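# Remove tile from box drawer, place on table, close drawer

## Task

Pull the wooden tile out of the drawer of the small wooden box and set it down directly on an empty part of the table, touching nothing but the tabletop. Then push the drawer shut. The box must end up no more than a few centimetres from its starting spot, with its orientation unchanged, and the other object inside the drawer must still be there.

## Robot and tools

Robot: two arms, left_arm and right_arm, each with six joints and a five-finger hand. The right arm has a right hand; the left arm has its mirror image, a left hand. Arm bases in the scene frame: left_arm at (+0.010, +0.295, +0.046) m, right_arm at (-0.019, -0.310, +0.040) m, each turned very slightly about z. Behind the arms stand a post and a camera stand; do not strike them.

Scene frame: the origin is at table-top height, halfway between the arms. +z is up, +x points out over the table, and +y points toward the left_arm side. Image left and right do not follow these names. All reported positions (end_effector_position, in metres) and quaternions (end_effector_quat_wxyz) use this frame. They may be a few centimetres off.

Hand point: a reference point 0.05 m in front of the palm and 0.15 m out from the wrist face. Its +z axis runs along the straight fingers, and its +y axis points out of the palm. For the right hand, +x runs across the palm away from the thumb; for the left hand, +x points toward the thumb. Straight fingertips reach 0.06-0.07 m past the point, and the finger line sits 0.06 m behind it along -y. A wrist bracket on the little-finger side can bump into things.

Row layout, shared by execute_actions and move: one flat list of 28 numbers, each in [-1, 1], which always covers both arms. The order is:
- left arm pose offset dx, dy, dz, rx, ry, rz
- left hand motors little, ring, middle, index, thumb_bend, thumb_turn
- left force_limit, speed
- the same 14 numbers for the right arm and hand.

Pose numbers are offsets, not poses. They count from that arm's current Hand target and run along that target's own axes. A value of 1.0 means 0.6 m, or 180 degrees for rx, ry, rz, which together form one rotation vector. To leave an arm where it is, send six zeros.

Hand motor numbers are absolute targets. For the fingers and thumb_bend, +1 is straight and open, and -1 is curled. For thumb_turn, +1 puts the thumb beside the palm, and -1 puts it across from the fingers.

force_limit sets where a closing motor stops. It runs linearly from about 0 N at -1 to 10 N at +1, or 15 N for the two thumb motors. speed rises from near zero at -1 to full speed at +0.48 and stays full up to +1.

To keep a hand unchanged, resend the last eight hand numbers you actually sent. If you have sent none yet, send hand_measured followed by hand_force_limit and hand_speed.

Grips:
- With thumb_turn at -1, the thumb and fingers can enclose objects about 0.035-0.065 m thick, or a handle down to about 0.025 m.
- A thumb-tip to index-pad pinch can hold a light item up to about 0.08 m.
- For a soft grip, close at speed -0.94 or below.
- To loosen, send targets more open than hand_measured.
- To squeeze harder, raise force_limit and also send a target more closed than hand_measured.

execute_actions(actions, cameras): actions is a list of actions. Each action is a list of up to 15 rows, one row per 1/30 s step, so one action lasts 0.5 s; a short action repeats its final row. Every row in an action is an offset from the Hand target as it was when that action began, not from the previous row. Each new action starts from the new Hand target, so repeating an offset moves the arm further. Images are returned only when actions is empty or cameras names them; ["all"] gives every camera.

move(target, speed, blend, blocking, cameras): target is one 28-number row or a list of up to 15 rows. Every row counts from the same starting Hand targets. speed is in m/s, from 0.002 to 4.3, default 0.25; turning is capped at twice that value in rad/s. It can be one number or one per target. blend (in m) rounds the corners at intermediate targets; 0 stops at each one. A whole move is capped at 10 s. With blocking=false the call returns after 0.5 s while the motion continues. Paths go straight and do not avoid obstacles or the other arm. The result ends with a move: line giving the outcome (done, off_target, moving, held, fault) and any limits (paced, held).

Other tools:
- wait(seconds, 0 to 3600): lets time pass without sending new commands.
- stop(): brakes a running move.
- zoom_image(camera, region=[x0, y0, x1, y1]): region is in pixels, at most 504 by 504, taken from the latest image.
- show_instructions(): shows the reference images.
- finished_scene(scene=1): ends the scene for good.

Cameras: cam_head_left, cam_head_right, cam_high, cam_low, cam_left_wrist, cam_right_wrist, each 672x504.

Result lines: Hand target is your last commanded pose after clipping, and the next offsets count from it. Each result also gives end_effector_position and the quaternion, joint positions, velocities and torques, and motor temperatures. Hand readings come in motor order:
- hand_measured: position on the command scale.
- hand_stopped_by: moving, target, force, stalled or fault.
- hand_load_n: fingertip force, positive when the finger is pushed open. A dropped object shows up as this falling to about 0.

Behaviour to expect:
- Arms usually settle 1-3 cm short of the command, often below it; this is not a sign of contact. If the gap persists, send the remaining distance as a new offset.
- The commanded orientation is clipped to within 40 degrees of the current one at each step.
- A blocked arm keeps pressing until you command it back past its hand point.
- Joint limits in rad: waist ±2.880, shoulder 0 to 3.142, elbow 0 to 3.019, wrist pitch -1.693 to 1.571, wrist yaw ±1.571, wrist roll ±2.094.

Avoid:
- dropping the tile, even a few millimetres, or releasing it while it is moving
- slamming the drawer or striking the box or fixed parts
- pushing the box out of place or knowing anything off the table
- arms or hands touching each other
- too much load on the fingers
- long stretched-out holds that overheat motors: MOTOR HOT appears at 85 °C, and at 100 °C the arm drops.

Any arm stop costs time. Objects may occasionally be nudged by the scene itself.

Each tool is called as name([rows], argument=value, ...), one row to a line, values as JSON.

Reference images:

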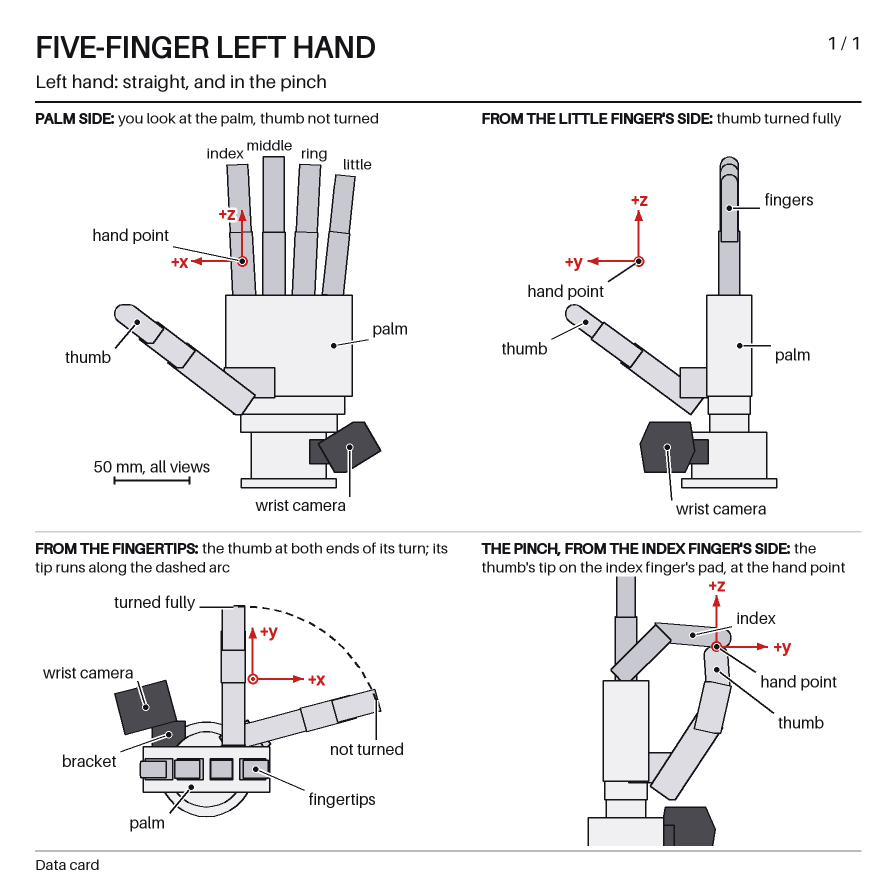

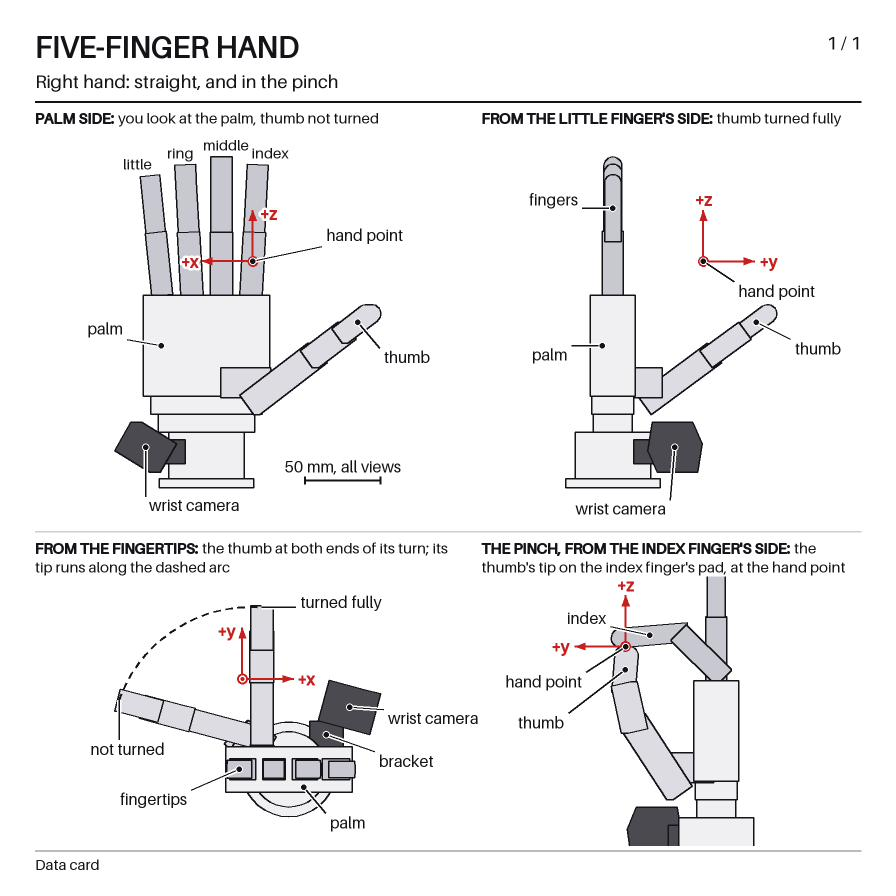

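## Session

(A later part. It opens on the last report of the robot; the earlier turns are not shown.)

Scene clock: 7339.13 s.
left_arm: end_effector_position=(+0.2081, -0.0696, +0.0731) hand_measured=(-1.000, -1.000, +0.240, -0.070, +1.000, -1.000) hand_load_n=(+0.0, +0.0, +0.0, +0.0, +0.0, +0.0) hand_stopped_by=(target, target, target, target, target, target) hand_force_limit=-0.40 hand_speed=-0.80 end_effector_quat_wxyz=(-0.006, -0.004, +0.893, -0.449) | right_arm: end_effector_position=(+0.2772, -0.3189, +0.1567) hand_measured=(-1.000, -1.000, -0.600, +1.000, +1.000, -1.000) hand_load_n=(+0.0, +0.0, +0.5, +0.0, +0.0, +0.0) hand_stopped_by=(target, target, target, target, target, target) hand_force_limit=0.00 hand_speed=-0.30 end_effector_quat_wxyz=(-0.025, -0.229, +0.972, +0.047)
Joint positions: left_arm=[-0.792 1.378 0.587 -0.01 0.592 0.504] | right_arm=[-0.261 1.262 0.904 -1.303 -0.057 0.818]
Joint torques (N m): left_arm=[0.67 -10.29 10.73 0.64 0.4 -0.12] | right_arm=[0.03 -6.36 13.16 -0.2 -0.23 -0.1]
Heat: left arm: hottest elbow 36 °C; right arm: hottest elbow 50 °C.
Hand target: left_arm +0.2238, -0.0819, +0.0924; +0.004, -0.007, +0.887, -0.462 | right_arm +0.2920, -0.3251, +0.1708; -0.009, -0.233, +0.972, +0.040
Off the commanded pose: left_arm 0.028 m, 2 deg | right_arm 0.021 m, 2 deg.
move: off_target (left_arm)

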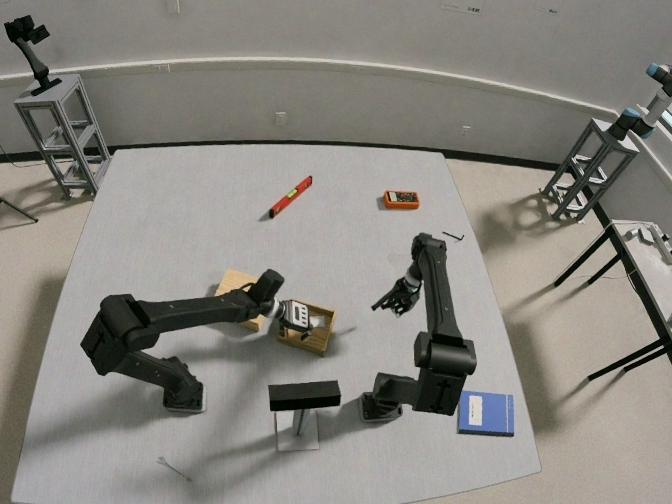

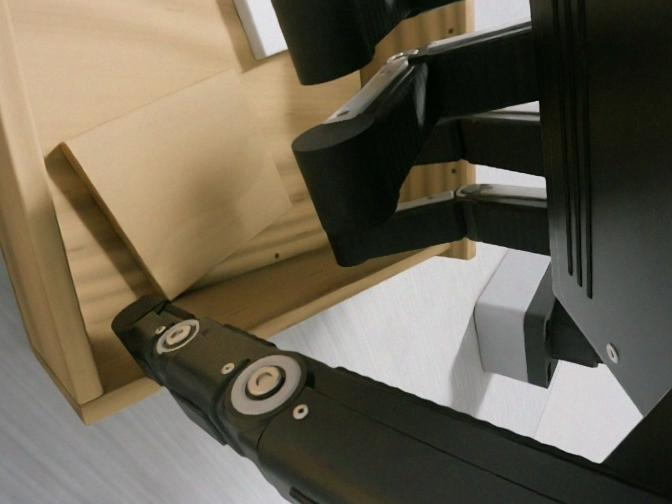

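move([
  [0,-0.082,-0.058,0,0,0,-1,-1,0.24,-1,1,-1,-0.4,-0.3,0,0,0,0,0,0,-1,-1,-0.6,1,1,-1,0.0,-0.3],
  [0,0.09,-0.31,0,0,0,-1,-1,0.24,-1,1,-1,-0.4,-0.3,0,0,0,0,0,0,-1,-1,-0.6,1,1,-1,0.0,-0.3],
], speed=0.2, blend=0.01, cameras=["cam_high","cam_left_wrist"])

zoom_image(camera="cam_high", region=[175, 260, 255, 350])

zoom_image(camera="cam_high", region=[180, 265, 230, 315])

Scene clock: 7354.80 s.
left_arm: end_effector_position=(+0.2155, +0.1006, +0.1516) hand_measured=(-1.000, -1.000, +0.240, -1.000, +1.000, -1.000) hand_load_n=(+0.5, +0.0, +0.0, +0.5, +0.0, +0.0) hand_stopped_by=(target, target, target, target, target, target) hand_force_limit=-0.40 hand_speed=-0.30 end_effector_quat_wxyz=(+0.002, -0.009, +0.887, -0.463) | right_arm: end_effector_position=(+0.2772, -0.3189, +0.1567) hand_measured=(-1.000, -1.000, -0.600, +1.000, +1.000, -1.000) hand_load_n=(+0.0, +0.0, +0.0, +0.0, +0.0, +0.0) hand_stopped_by=(target, target, target, target, target, target) hand_force_limit=0.00 hand_speed=-0.30 end_effector_quat_wxyz=(-0.025, -0.229, +0.972, +0.047)
Joint positions: left_arm=[-0.264 0.968 0.572 -0.775 0.901 1.071] | right_arm=[-0.261 1.262 0.904 -1.303 -0.057 0.818]
Joint torques (N m): left_arm=[0.79 -3.19 10.02 0.24 0.69 0.2] | right_arm=[0.03 -6.36 13.15 -0.21 -0.23 -0.09]
Heat: left arm: hottest elbow 37 °C; right arm: hottest elbow 50 °C.
Hand target: left_arm +0.2208, +0.1015, +0.1548; +0.004, -0.007, +0.887, -0.462 | right_arm +0.2920, -0.3251, +0.1708; -0.009, -0.233, +0.972, +0.040
Off the commanded pose: left_arm 0.006 m, 0 deg | right_arm 0.021 m, 2 deg.
move: done

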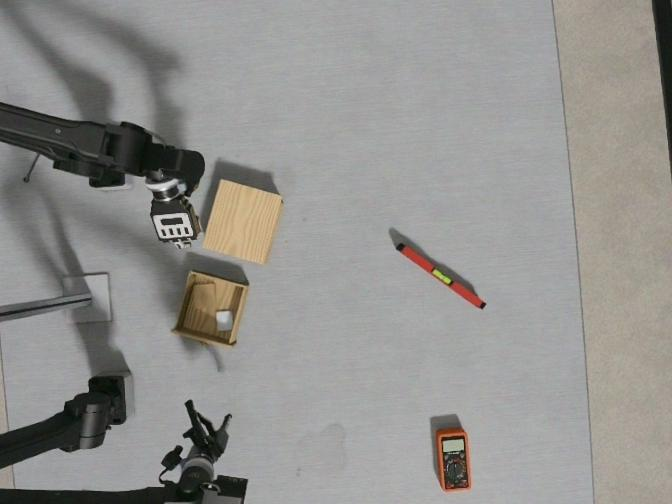

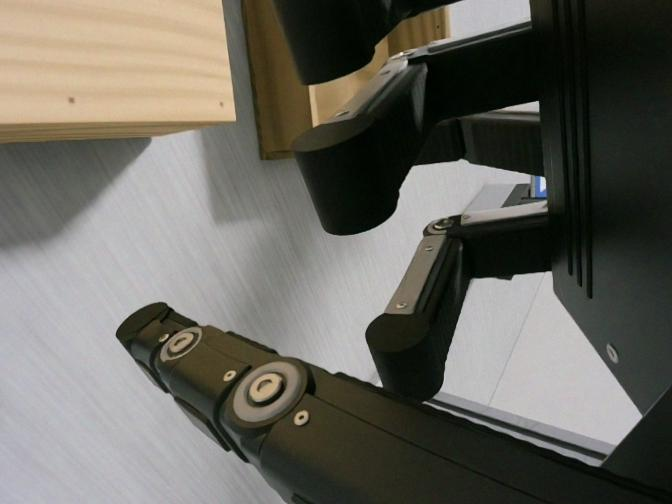

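Scaled by 5.600 from the camera's image (finer frame: 960x720).

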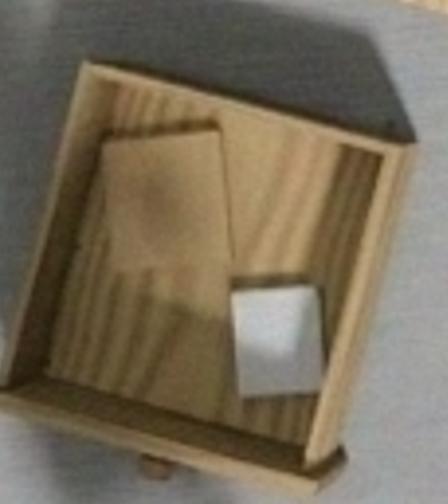

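Scaled by 10.080 from the camera's image (finer frame: 960x720).

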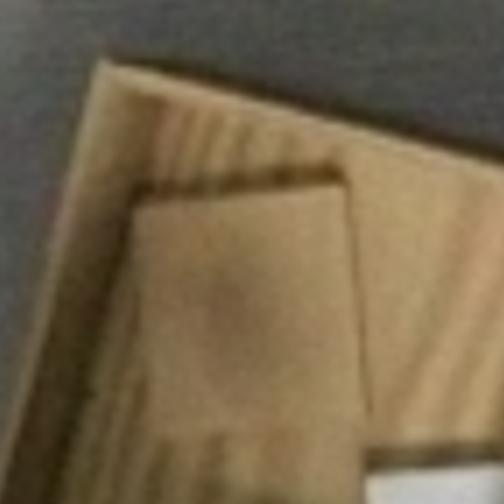

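move([
  [0.0198,-0.1667,0.2379,0,-0.0066,-0.0051,-1,-1,0.24,-1,1,-1,-0.4,-0.3,0,0,0,0,0,0,-1,-1,-0.6,1,1,-1,0.0,-0.3],
  [0.0198,-0.0302,0.3336,0,-0.0066,-0.0051,-1,-1,0.24,-1,1,-1,-0.4,-0.3,0,0,0,0,0,0,-1,-1,-0.6,1,1,-1,0.0,-0.3],
], speed=0.15, cameras=["cam_head_left","cam_head_right","cam_left_wrist"])

zoom_image(camera="cam_head_left", region=[265, 300, 325, 360])

zoom_image(camera="cam_head_right", region=[275, 300, 335, 360])

Scene clock: 7400.93 s.
left_arm: end_effector_position=(+0.2145, -0.0706, +0.0569) hand_measured=(-1.000, -1.000, +0.240, -1.000, +1.000, -1.000) hand_load_n=(+0.0, +0.0, +0.0, +0.0, +0.0, +0.0) hand_stopped_by=(target, target, target, target, target, target) hand_force_limit=-0.40 hand_speed=-0.30 end_effector_quat_wxyz=(+0.012, -0.017, +0.888, -0.460) | right_arm: end_effector_position=(+0.2772, -0.3189, +0.1567) hand_measured=(-1.000, -1.000, -0.600, +1.000, +1.000, -1.000) hand_load_n=(+0.0, +0.0, +0.0, +0.0, +0.0, +0.0) hand_stopped_by=(target, target, target, target, target, target) hand_force_limit=0.00 hand_speed=-0.30 end_effector_quat_wxyz=(-0.025, -0.229, +0.972, +0.047)
Joint positions: left_arm=[-0.787 1.421 0.549 0.119 0.568 0.474] | right_arm=[-0.261 1.262 0.904 -1.303 -0.057 0.818]
Joint torques (N m): left_arm=[-0.44 -8.82 6.32 1.98 0.2 -0.15] | right_arm=[-0.03 -6.36 13.15 -0.21 -0.23 -0.09]
Heat: left arm: hottest elbow 41 °C; right arm: hottest elbow 50 °C.
Hand target: left_arm +0.2119, -0.0732, +0.0550; +0.010, -0.019, +0.886, -0.462 | right_arm +0.2920, -0.3251, +0.1708; -0.009, -0.233, +0.972, +0.040
Off the commanded pose: left_arm 0.004 m, 0 deg | right_arm 0.021 m, 2 deg.
move: done

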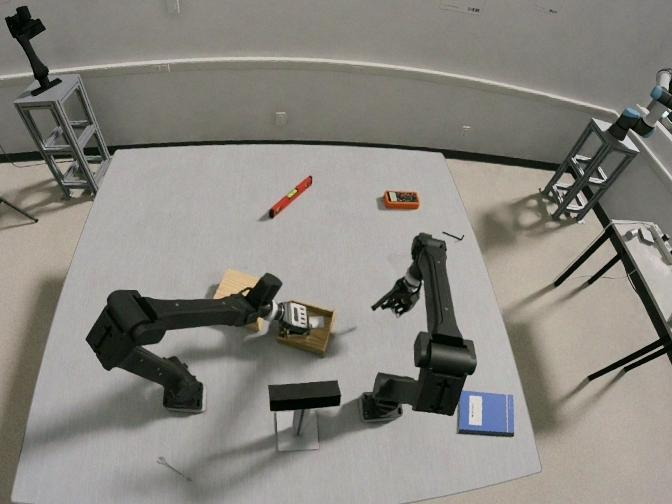

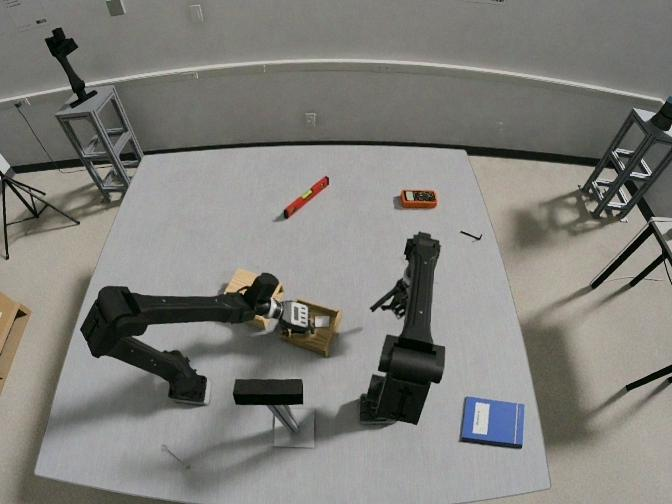

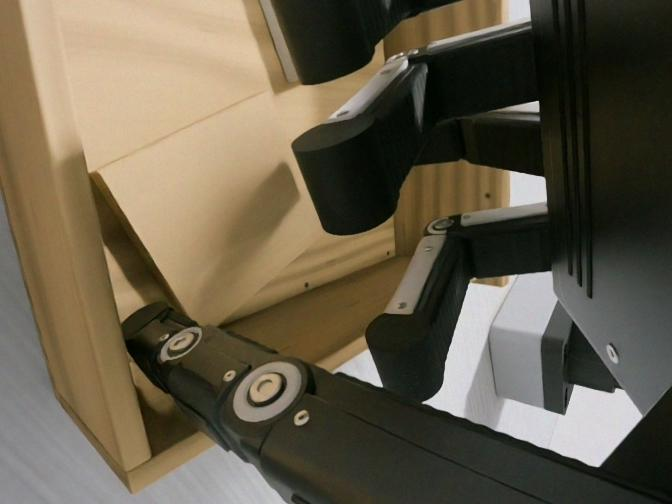

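Scaled by 8.400 from the camera's image (finer frame: 960x720).

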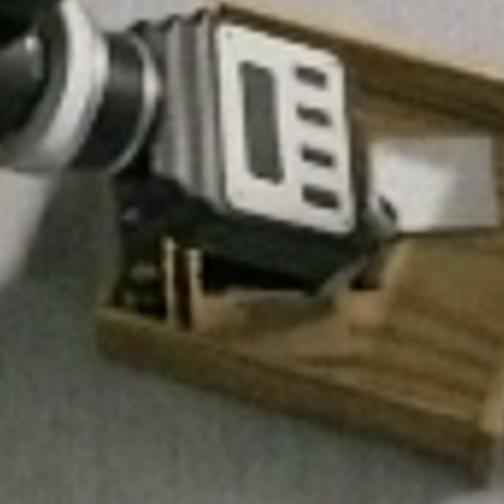

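Scaled by 8.400 from the camera's image (finer frame: 960x720).

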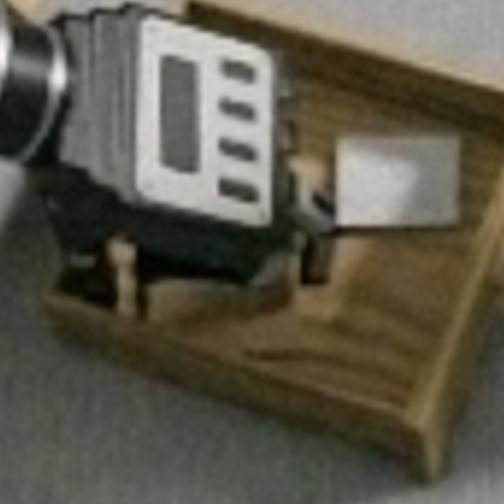

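move(target=[0,0.0259,0.0182,0,0,0,-1,-1,0.24,-1,1,-1,-0.4,-0.3,0,0,0,0,0,0,-1,-1,-0.6,1,1,-1,0.0,-0.3], speed=0.06, cameras=["cam_head_left","cam_head_right","cam_left_wrist"])

zoom_image(camera="cam_head_left", region=[265, 300, 325, 360])

zoom_image(camera="cam_head_right", region=[275, 300, 335, 360])

Scene clock: 7431.10 s.
left_arm: end_effector_position=(+0.2156, -0.0718, +0.0402) hand_measured=(-1.000, -1.000, +0.240, -1.000, +1.000, -1.000) hand_load_n=(+0.0, +0.0, +0.0, +0.0, +0.0, +0.0) hand_stopped_by=(target, target, target, target, target, target) hand_force_limit=-0.40 hand_speed=-0.30 end_effector_quat_wxyz=(+0.014, -0.016, +0.887, -0.462) | right_arm: end_effector_position=(+0.2772, -0.3189, +0.1567) hand_measured=(-1.000, -1.000, -0.600, +1.000, +1.000, -1.000) hand_load_n=(+0.0, +0.0, +0.0, +0.0, +0.0, +0.0) hand_stopped_by=(target, target, target, target, target, target) hand_force_limit=0.00 hand_speed=-0.30 end_effector_quat_wxyz=(-0.025, -0.229, +0.972, +0.047)
Joint positions: left_arm=[-0.788 1.476 0.535 0.194 0.568 0.474] | right_arm=[-0.261 1.262 0.904 -1.303 -0.057 0.818]
Joint torques (N m): left_arm=[-0.32 -8.76 5.72 1.84 0.19 -0.14] | right_arm=[-0.03 -6.36 13.15 -0.21 -0.23 -0.09]
Heat: left arm: hottest elbow 38 °C; right arm: hottest elbow 50 °C.
Hand target: left_arm +0.2118, -0.0733, +0.0360; +0.010, -0.019, +0.886, -0.462 | right_arm +0.2920, -0.3251, +0.1708; -0.009, -0.233, +0.972, +0.040
Off the commanded pose: left_arm 0.006 m, 1 deg | right_arm 0.021 m, 2 deg.
move: done

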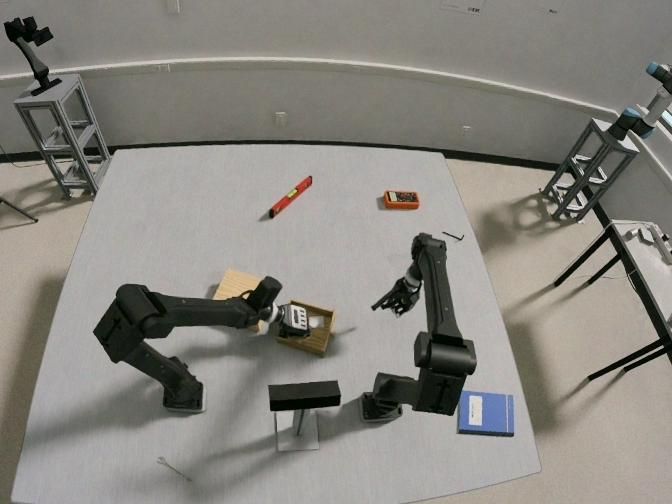

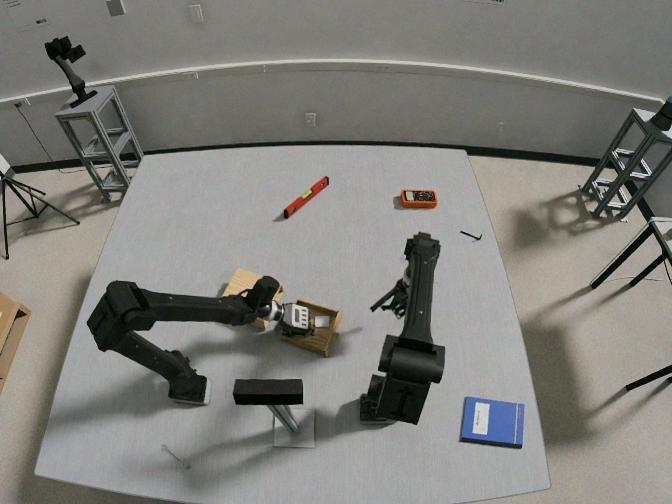

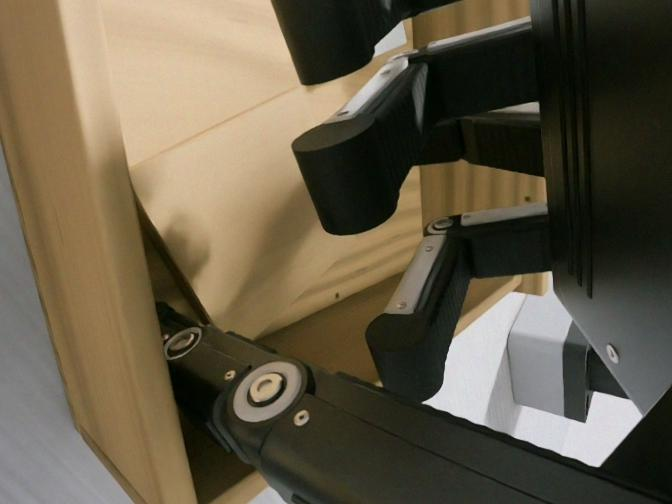

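Scaled by 8.400 from the camera's image (finer frame: 960x720).

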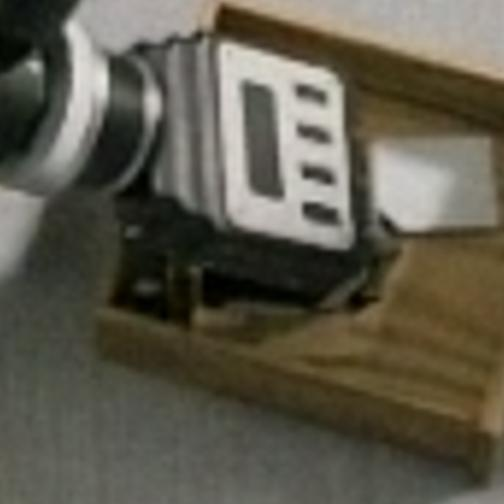

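Scaled by 8.400 from the camera's image (finer frame: 960x720).

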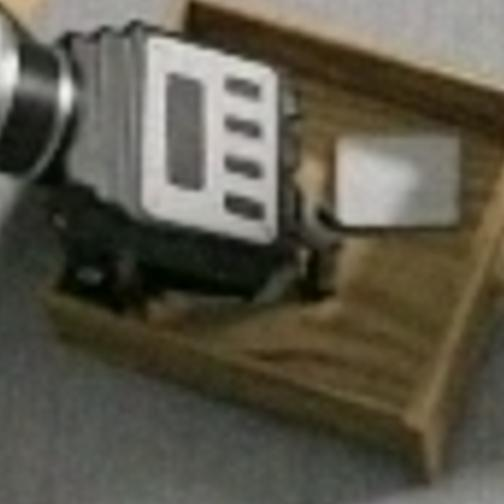

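move(target=[0,0.0041,0.0029,0,0,0,-1,-1,0.24,-1,1,-1,-0.4,-0.3,0,0,0,0,0,0,-1,-1,-0.6,1,1,-1,0.0,-0.3], speed=0.06)

Scene clock: 7440.40 s.
left_arm: end_effector_position=(+0.2167, -0.0730, +0.0393) hand_measured=(-1.000, -1.000, +0.240, -1.000, +1.000, -1.000) hand_load_n=(+0.0, +0.0, +0.0, +0.0, +0.0, +0.0) hand_stopped_by=(target, target, target, target, target, target) hand_force_limit=-0.40 hand_speed=-0.30 end_effector_quat_wxyz=(+0.015, -0.015, +0.886, -0.464) | right_arm: end_effector_position=(+0.2772, -0.3189, +0.1567) hand_measured=(-1.000, -1.000, -0.600, +1.000, +1.000, -1.000) hand_load_n=(+0.0, +0.0, +0.0, +0.0, +0.0, +0.0) hand_stopped_by=(target, target, target, target, target, target) hand_force_limit=0.00 hand_speed=-0.30 end_effector_quat_wxyz=(-0.025, -0.229, +0.972, +0.047)
Joint positions: left_arm=[-0.788 1.482 0.535 0.206 0.568 0.474] | right_arm=[-0.261 1.262 0.904 -1.303 -0.057 0.818]
Joint torques (N m): left_arm=[-0.26 -8.41 5.48 1.88 0.19 -0.14] | right_arm=[-0.03 -6.36 13.15 -0.21 -0.23 -0.09]
Heat: left arm: hottest elbow 38 °C; right arm: hottest elbow 50 °C.
Hand target: left_arm +0.2118, -0.0733, +0.0330; +0.010, -0.019, +0.886, -0.462 | right_arm +0.2920, -0.3251, +0.1708; -0.009, -0.233, +0.972, +0.040
Off the commanded pose: left_arm 0.008 m, 1 deg | right_arm 0.021 m, 2 deg.
move: done

Contact with floor. Close middle slowly.

move(target=[0,0,0,0,0,0,-1,-1,-0.2,-1,1,-1,-0.35,-0.94,0,0,0,0,0,0,-1,-1,-0.6,1,1,-1,0.0,-0.3], speed=0.06, cameras=["cam_head_left","cam_head_right","cam_left_wrist"])

zoom_image(camera="cam_head_left", region=[265, 300, 325, 360])

zoom_image(camera="cam_head_right", region=[275, 300, 335, 360])

Scene clock: 7453.73 s.
left_arm: end_effector_position=(+0.2181, -0.0748, +0.0409) hand_measured=(-1.000, -1.000, -0.086, -1.000, +1.000, -1.000) hand_load_n=(+0.0, +0.0, +3.0, +0.0, +0.0, +0.5) hand_stopped_by=(target, target, force, target, target, target) hand_force_limit=-0.35 hand_speed=-0.94 end_effector_quat_wxyz=(+0.018, -0.015, +0.884, -0.468) | right_arm: end_effector_position=(+0.2772, -0.3189, +0.1567) hand_measured=(-1.000, -1.000, -0.600, +1.000, +1.000, -1.000) hand_load_n=(+0.0, +0.0, +0.0, +0.0, +0.0, +0.0) hand_stopped_by=(target, target, target, target, target, target) hand_force_limit=0.00 hand_speed=-0.30 end_effector_quat_wxyz=(-0.025, -0.229, +0.972, +0.047)
Joint positions: left_arm=[-0.788 1.482 0.535 0.217 0.568 0.469] | right_arm=[-0.261 1.262 0.904 -1.303 -0.057 0.818]
Joint torques (N m): left_arm=[-0.38 -8.59 5.52 1.62 0.18 -0.09] | right_arm=[0.03 -6.3 13.15 -0.2 -0.23 -0.1]
Heat: left arm: hottest elbow 37 °C; right arm: hottest elbow 50 °C.
Hand target: left_arm +0.2118, -0.0733, +0.0330; +0.010, -0.019, +0.886, -0.462 | right_arm +0.2920, -0.3251, +0.1708; -0.009, -0.233, +0.972, +0.040
Off the commanded pose: left_arm 0.010 m, 1 deg | right_arm 0.021 m, 2 deg.
move: done

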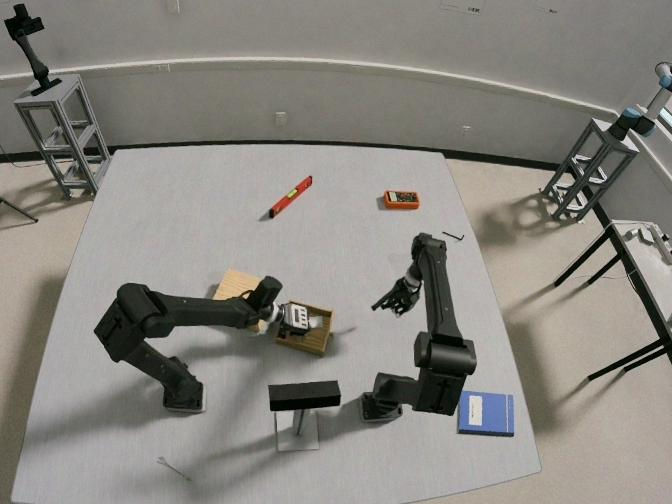

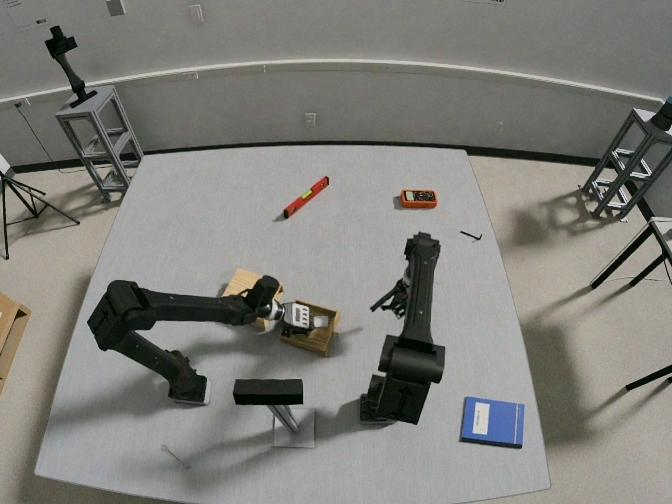

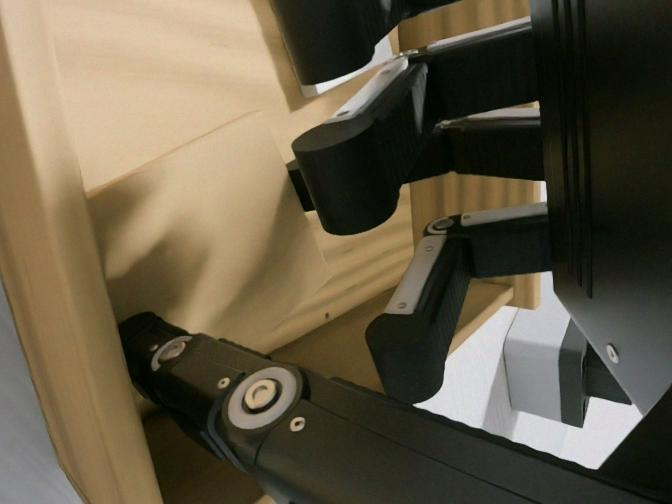

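Scaled by 8.400 from the camera's image (finer frame: 960x720).

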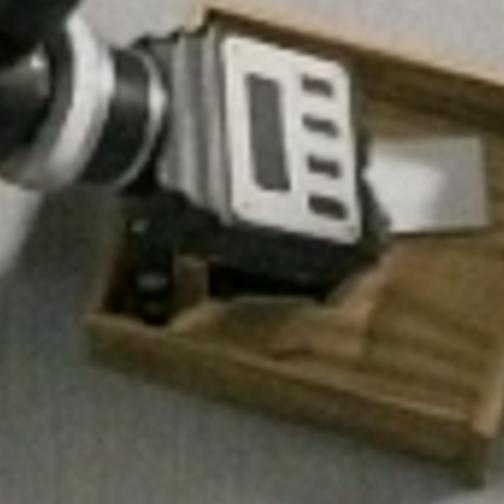

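Scaled by 8.400 from the camera's image (finer frame: 960x720).

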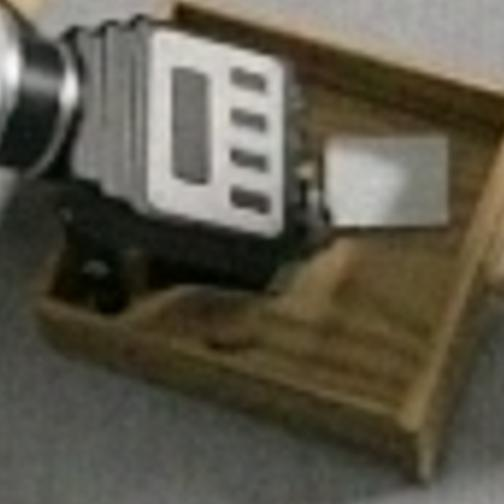

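zoom_image(camera="cam_left_wrist", region=[40, 90, 350, 400])

zoom_image(camera="cam_head_right", region=[280, 310, 325, 355])

Scaled by 1.626 from the camera's image (finer frame: 960x720).

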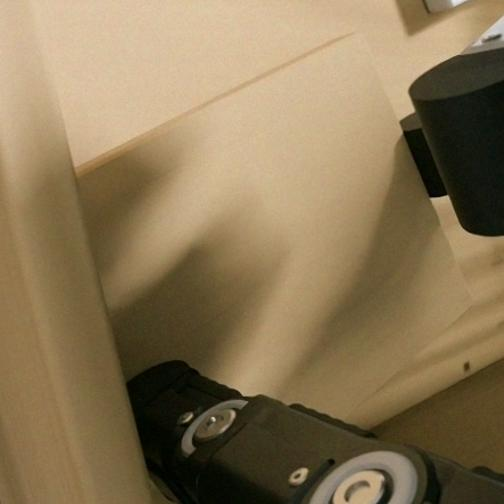

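Scaled by 11.200 from the camera's image (finer frame: 960x720).

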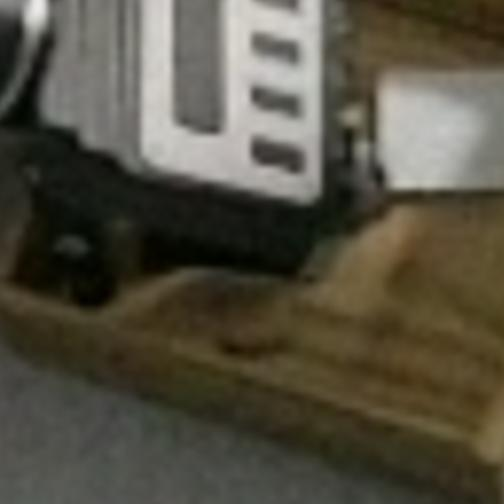

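move([
  [0,0,0,0,0,0,-1,-1,0.24,-1,1,-1,-0.4,-0.8,0,0,0,0,0,0,-1,-1,-0.6,1,1,-1,0.0,-0.3],
  [0,-0.123,-0.086,0,0,0,-1,-1,0.24,-1,1,-1,-0.4,-0.8,0,0,0,0,0,0,-1,-1,-0.6,1,1,-1,0.0,-0.3],
], speed=0.1, cameras=["cam_high","cam_left_wrist"])

zoom_image(camera="cam_high", region=[175, 260, 255, 350])

Scene clock: 7575.37 s.
left_arm: end_effector_position=(+0.2030, -0.0591, +0.1041) hand_measured=(-1.000, -1.000, +0.240, -1.000, +1.000, -1.000) hand_load_n=(+0.0, +0.0, +0.0, +0.0, +0.0, +0.0) hand_stopped_by=(target, target, target, target, target, target) hand_force_limit=-0.40 hand_speed=-0.80 end_effector_quat_wxyz=(+0.002, -0.023, +0.892, -0.451) | right_arm: end_effector_position=(+0.2772, -0.3189, +0.1567) hand_measured=(-1.000, -1.000, -0.600, +1.000, +1.000, -1.000) hand_load_n=(+0.0, +0.0, +0.0, +0.0, -0.5, +0.0) hand_stopped_by=(target, target, target, target, target, target) hand_force_limit=0.00 hand_speed=-0.30 end_effector_quat_wxyz=(-0.025, -0.229, +0.972, +0.047)
Joint positions: left_arm=[-0.788 1.258 0.583 -0.106 0.568 0.468] | right_arm=[-0.261 1.262 0.904 -1.303 -0.057 0.818]
Joint torques (N m): left_arm=[-0.15 -8.82 11.38 0.65 0.22 -0.09] | right_arm=[0.03 -6.36 13.14 -0.21 -0.23 -0.09]
Heat: left arm: hottest elbow 35 °C; right arm: hottest elbow 50 °C.
Hand target: left_arm +0.2119, -0.0732, +0.1230; +0.010, -0.019, +0.886, -0.462 | right_arm +0.2920, -0.3251, +0.1708; -0.009, -0.233, +0.972, +0.040
Off the commanded pose: left_arm 0.025 m, 2 deg | right_arm 0.021 m, 2 deg.
move: off_target (left_arm)

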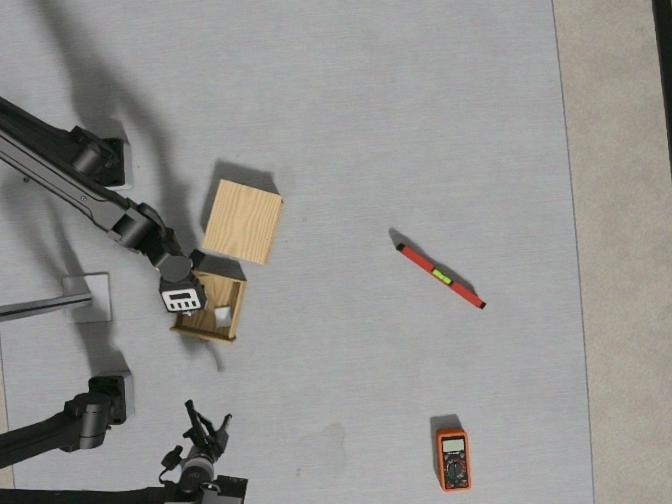

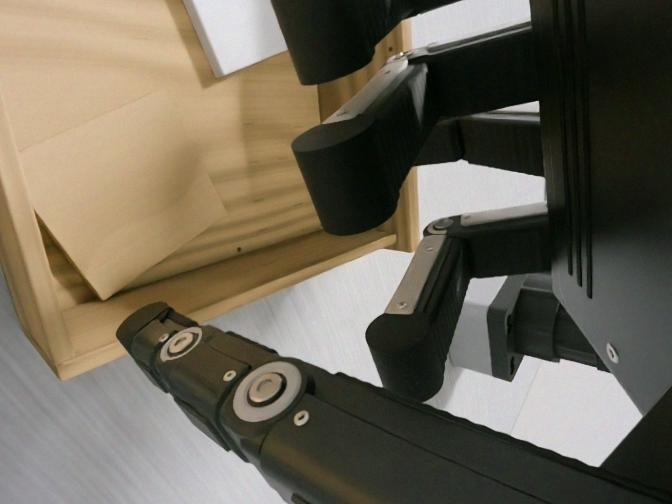

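Scaled by 5.600 from the camera's image (finer frame: 960x720).

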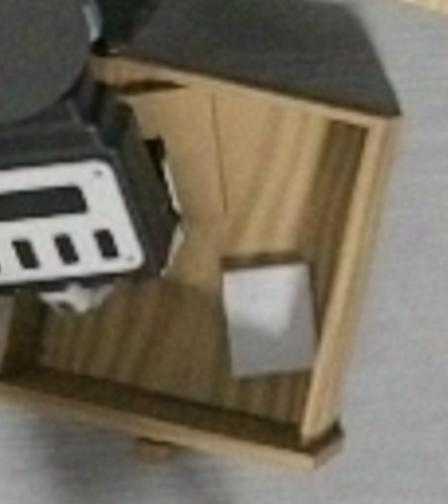

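move([
  [-0.1042,-0.0342,0.0489,0,0,0,-1,-1,-1,-1,1,-1,-0.4,-0.3,0,0,0,0,0,0,-1,-1,-0.6,1,1,-1,0.0,-0.3],
  [-0.1042,0.0613,0.1159,0,0,0,-1,-1,-1,-1,1,-1,-0.4,-0.3,0,0,0,0,0,0,-1,-1,-0.6,1,1,-1,0.0,-0.3],
], speed=0.12, cameras=["cam_high","cam_left_wrist","cam_head_left"])

zoom_image(camera="cam_high", region=[175, 260, 255, 350])

zoom_image(camera="cam_head_left", region=[265, 290, 335, 360])

Scene clock: 7596.37 s.
left_arm: end_effector_position=(+0.2720, -0.1080, +0.0577) hand_measured=(-1.000, -1.000, -1.000, -1.000, +1.000, -1.000) hand_load_n=(+0.0, +0.0, +0.0, +0.0, +0.0, +0.0) hand_stopped_by=(target, target, target, target, target, target) hand_force_limit=-0.40 hand_speed=-0.30 end_effector_quat_wxyz=(+0.004, -0.023, +0.887, -0.461) | right_arm: end_effector_position=(+0.2772, -0.3189, +0.1567) hand_measured=(-1.000, -1.000, -0.600, +1.000, +1.000, -1.000) hand_load_n=(+0.0, +0.0, +0.0, +0.0, +0.0, +0.0) hand_stopped_by=(target, target, target, target, target, target) hand_force_limit=0.00 hand_speed=-0.30 end_effector_quat_wxyz=(-0.025, -0.229, +0.972, +0.047)
Joint positions: left_arm=[-0.743 1.58 0.739 0.064 0.608 0.495] | right_arm=[-0.261 1.262 0.904 -1.303 -0.057 0.818]
Joint torques (N m): left_arm=[0.62 -11.63 6.46 1.84 0.36 0.1] | right_arm=[-0.03 -6.36 13.15 -0.23 -0.23 -0.09]
Heat: left arm: hottest elbow 38 °C; right arm: hottest elbow 50 °C.
Hand target: left_arm +0.2757, -0.1065, +0.0530; +0.010, -0.019, +0.886, -0.462 | right_arm +0.2920, -0.3251, +0.1708; -0.009, -0.233, +0.972, +0.040
Off the commanded pose: left_arm 0.006 m, 1 deg | right_arm 0.021 m, 2 deg.
move: done
Images, in order (width x height): cam_head_left 672x504, cam_high 672x504, cam_left_wrist 672x504.

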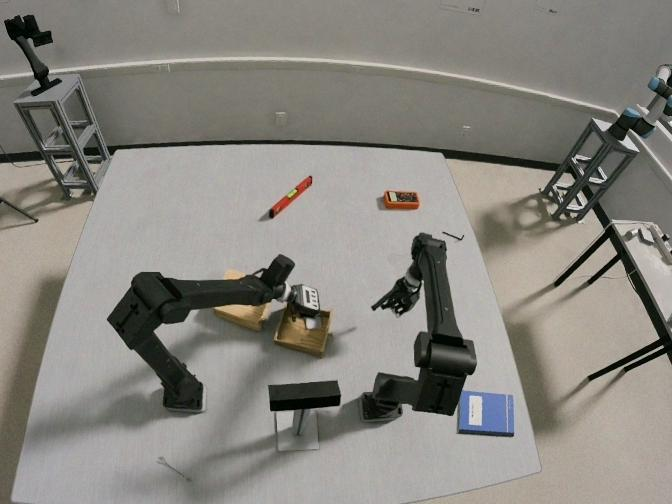

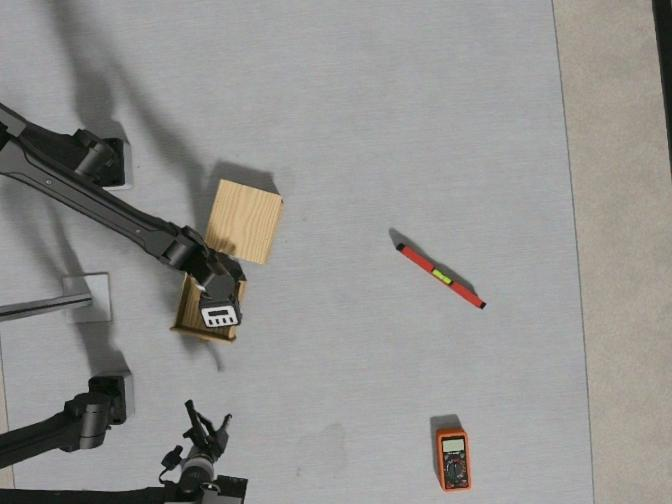

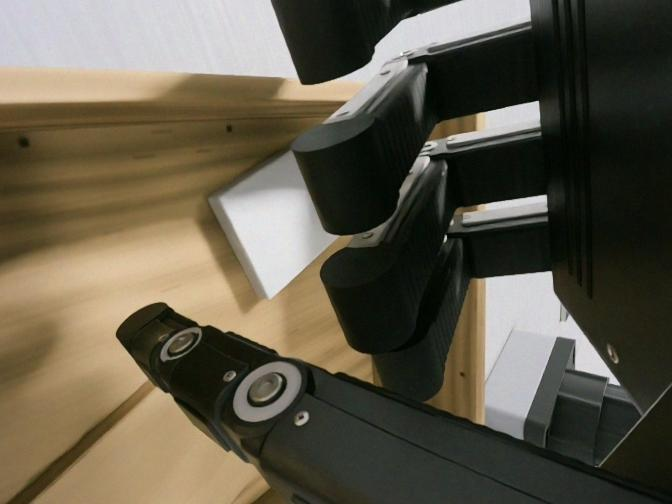

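Scaled by 5.600 from the camera's image (finer frame: 960x720).

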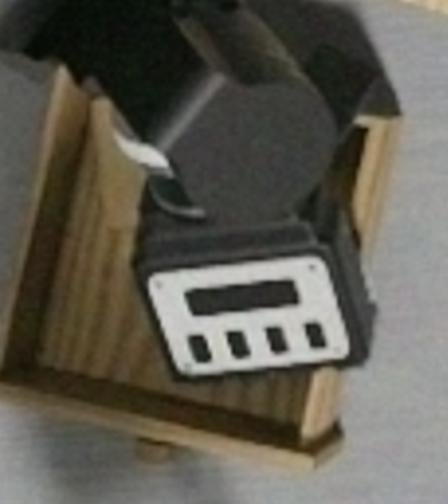

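Scaled by 7.200 from the camera's image (finer frame: 960x720).

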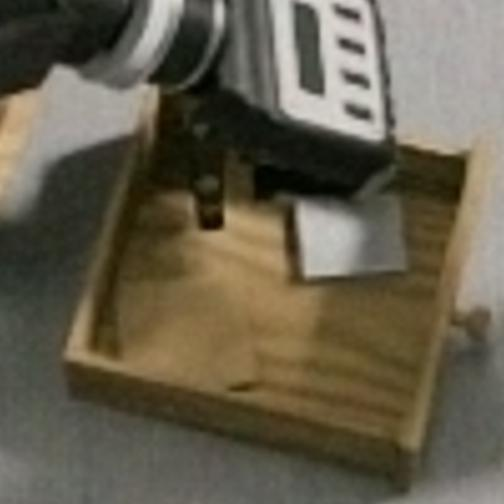

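move(target=[0,0.0191,0.0134,0,0,0,-1,-1,-1,-1,1,-1,-0.4,-0.3,0,0,0,0,0,0,-1,-1,-0.6,1,1,-1,0.0,-0.3], speed=0.08, cameras=["cam_head_left"])

zoom_image(camera="cam_head_left", region=[280, 300, 320, 340])

move(target=[0,0.0055,0.0038,0,0,0,-1,-1,-1,-1,1,-1,-0.4,-0.3,0,0,0,0,0,0,-1,-1,-0.6,1,1,-1,0.0,-0.3], speed=0.08, cameras=["cam_head_left"])

zoom_image(camera="cam_head_left", region=[280, 300, 320, 340])

Scene clock: 7608.03 s.
left_arm: end_effector_position=(+0.2731, -0.1091, +0.0459) hand_measured=(-1.000, -1.000, -1.000, -1.000, +1.000, -1.000) hand_load_n=(+0.0, +0.0, +0.0, +0.0, +0.0, +0.0) hand_stopped_by=(target, target, target, target, target, target) hand_force_limit=-0.40 hand_speed=-0.30 end_effector_quat_wxyz=(+0.006, -0.022, +0.886, -0.462) | right_arm: end_effector_position=(+0.2772, -0.3189, +0.1567) hand_measured=(-1.000, -1.000, -0.600, +1.000, +1.000, -1.000) hand_load_n=(+0.0, +0.5, +0.0, +0.0, +0.0, +0.0) hand_stopped_by=(target, target, target, target, target, target) hand_force_limit=0.00 hand_speed=-0.30 end_effector_quat_wxyz=(-0.025, -0.229, +0.972, +0.047)
Joint positions: left_arm=[-0.743 1.612 0.731 0.109 0.608 0.495] | right_arm=[-0.261 1.262 0.904 -1.303 -0.057 0.818]
Joint torques (N m): left_arm=[0.67 -11.58 6.06 1.95 0.36 0.11] | right_arm=[0.03 -6.36 13.14 -0.21 -0.24 -0.09]
Heat: left arm: hottest elbow 37 °C; right arm: hottest elbow 50 °C.
Hand target: left_arm +0.2758, -0.1066, +0.0392; +0.010, -0.019, +0.886, -0.462 | right_arm +0.2920, -0.3251, +0.1708; -0.009, -0.233, +0.972, +0.040
Off the commanded pose: left_arm 0.008 m, 1 deg | right_arm 0.021 m, 2 deg.
move: done

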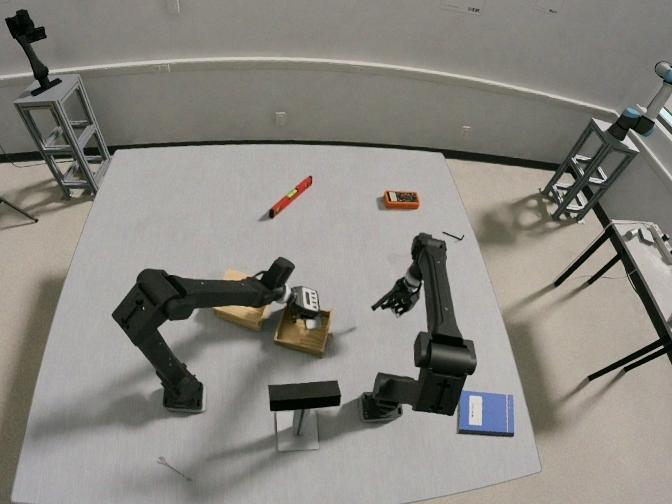

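Scaled by 12.600 from the camera's image (finer frame: 960x720).

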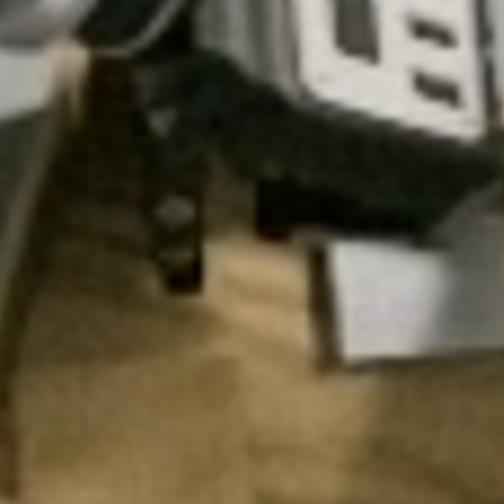

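Scene clock: 7608.53 s.
left_arm: end_effector_position=(+0.2743, -0.1102, +0.0441) hand_measured=(-1.000, -1.000, -1.000, -1.000, +1.000, -1.000) hand_load_n=(+0.0, +0.0, +0.0, +0.0, +0.0, +0.0) hand_stopped_by=(target, target, target, target, target, target) hand_force_limit=-0.40 hand_speed=-0.30 end_effector_quat_wxyz=(+0.008, -0.021, +0.886, -0.464) | right_arm: end_effector_position=(+0.2772, -0.3189, +0.1567) hand_measured=(-1.000, -1.000, -0.600, +1.000, +1.000, -1.000) hand_load_n=(+0.0, +0.0, +0.0, +0.0, +0.0, +0.0) hand_stopped_by=(target, target, target, target, target, target) hand_force_limit=0.00 hand_speed=-0.30 end_effector_quat_wxyz=(-0.025, -0.229, +0.972, +0.047)
Joint positions: left_arm=[-0.743 1.619 0.731 0.122 0.608 0.495] | right_arm=[-0.261 1.262 0.904 -1.303 -0.057 0.818]
Joint torques (N m): left_arm=[0.67 -11.28 5.83 1.89 0.37 0.11] | right_arm=[0.03 -6.36 13.14 -0.2 -0.23 -0.09]
Heat: left arm: hottest elbow 37 °C; right arm: hottest elbow 50 °C.
Hand target: left_arm +0.2757, -0.1065, +0.0350; +0.010, -0.019, +0.886, -0.462 | right_arm +0.2920, -0.3251, +0.1708; -0.009, -0.233, +0.972, +0.040
Off the commanded pose: left_arm 0.010 m, 0 deg | right_arm 0.021 m, 2 deg.
move: done

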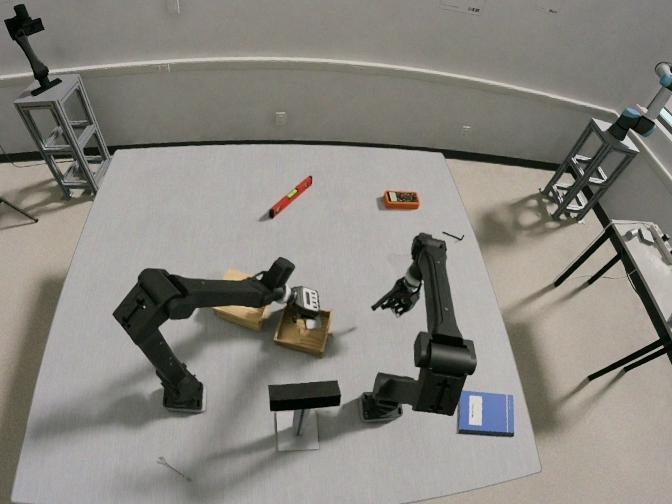

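Scaled by 12.600 from the camera's image (finer frame: 960x720).

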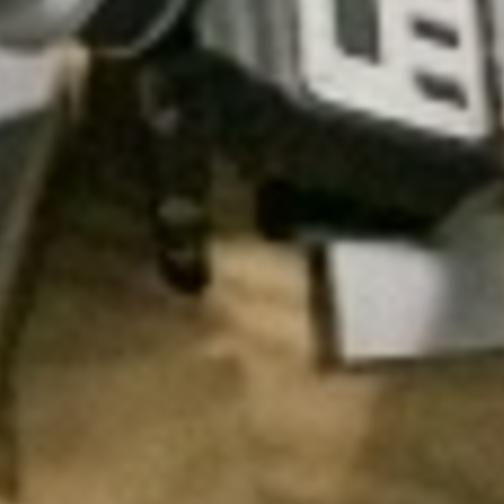

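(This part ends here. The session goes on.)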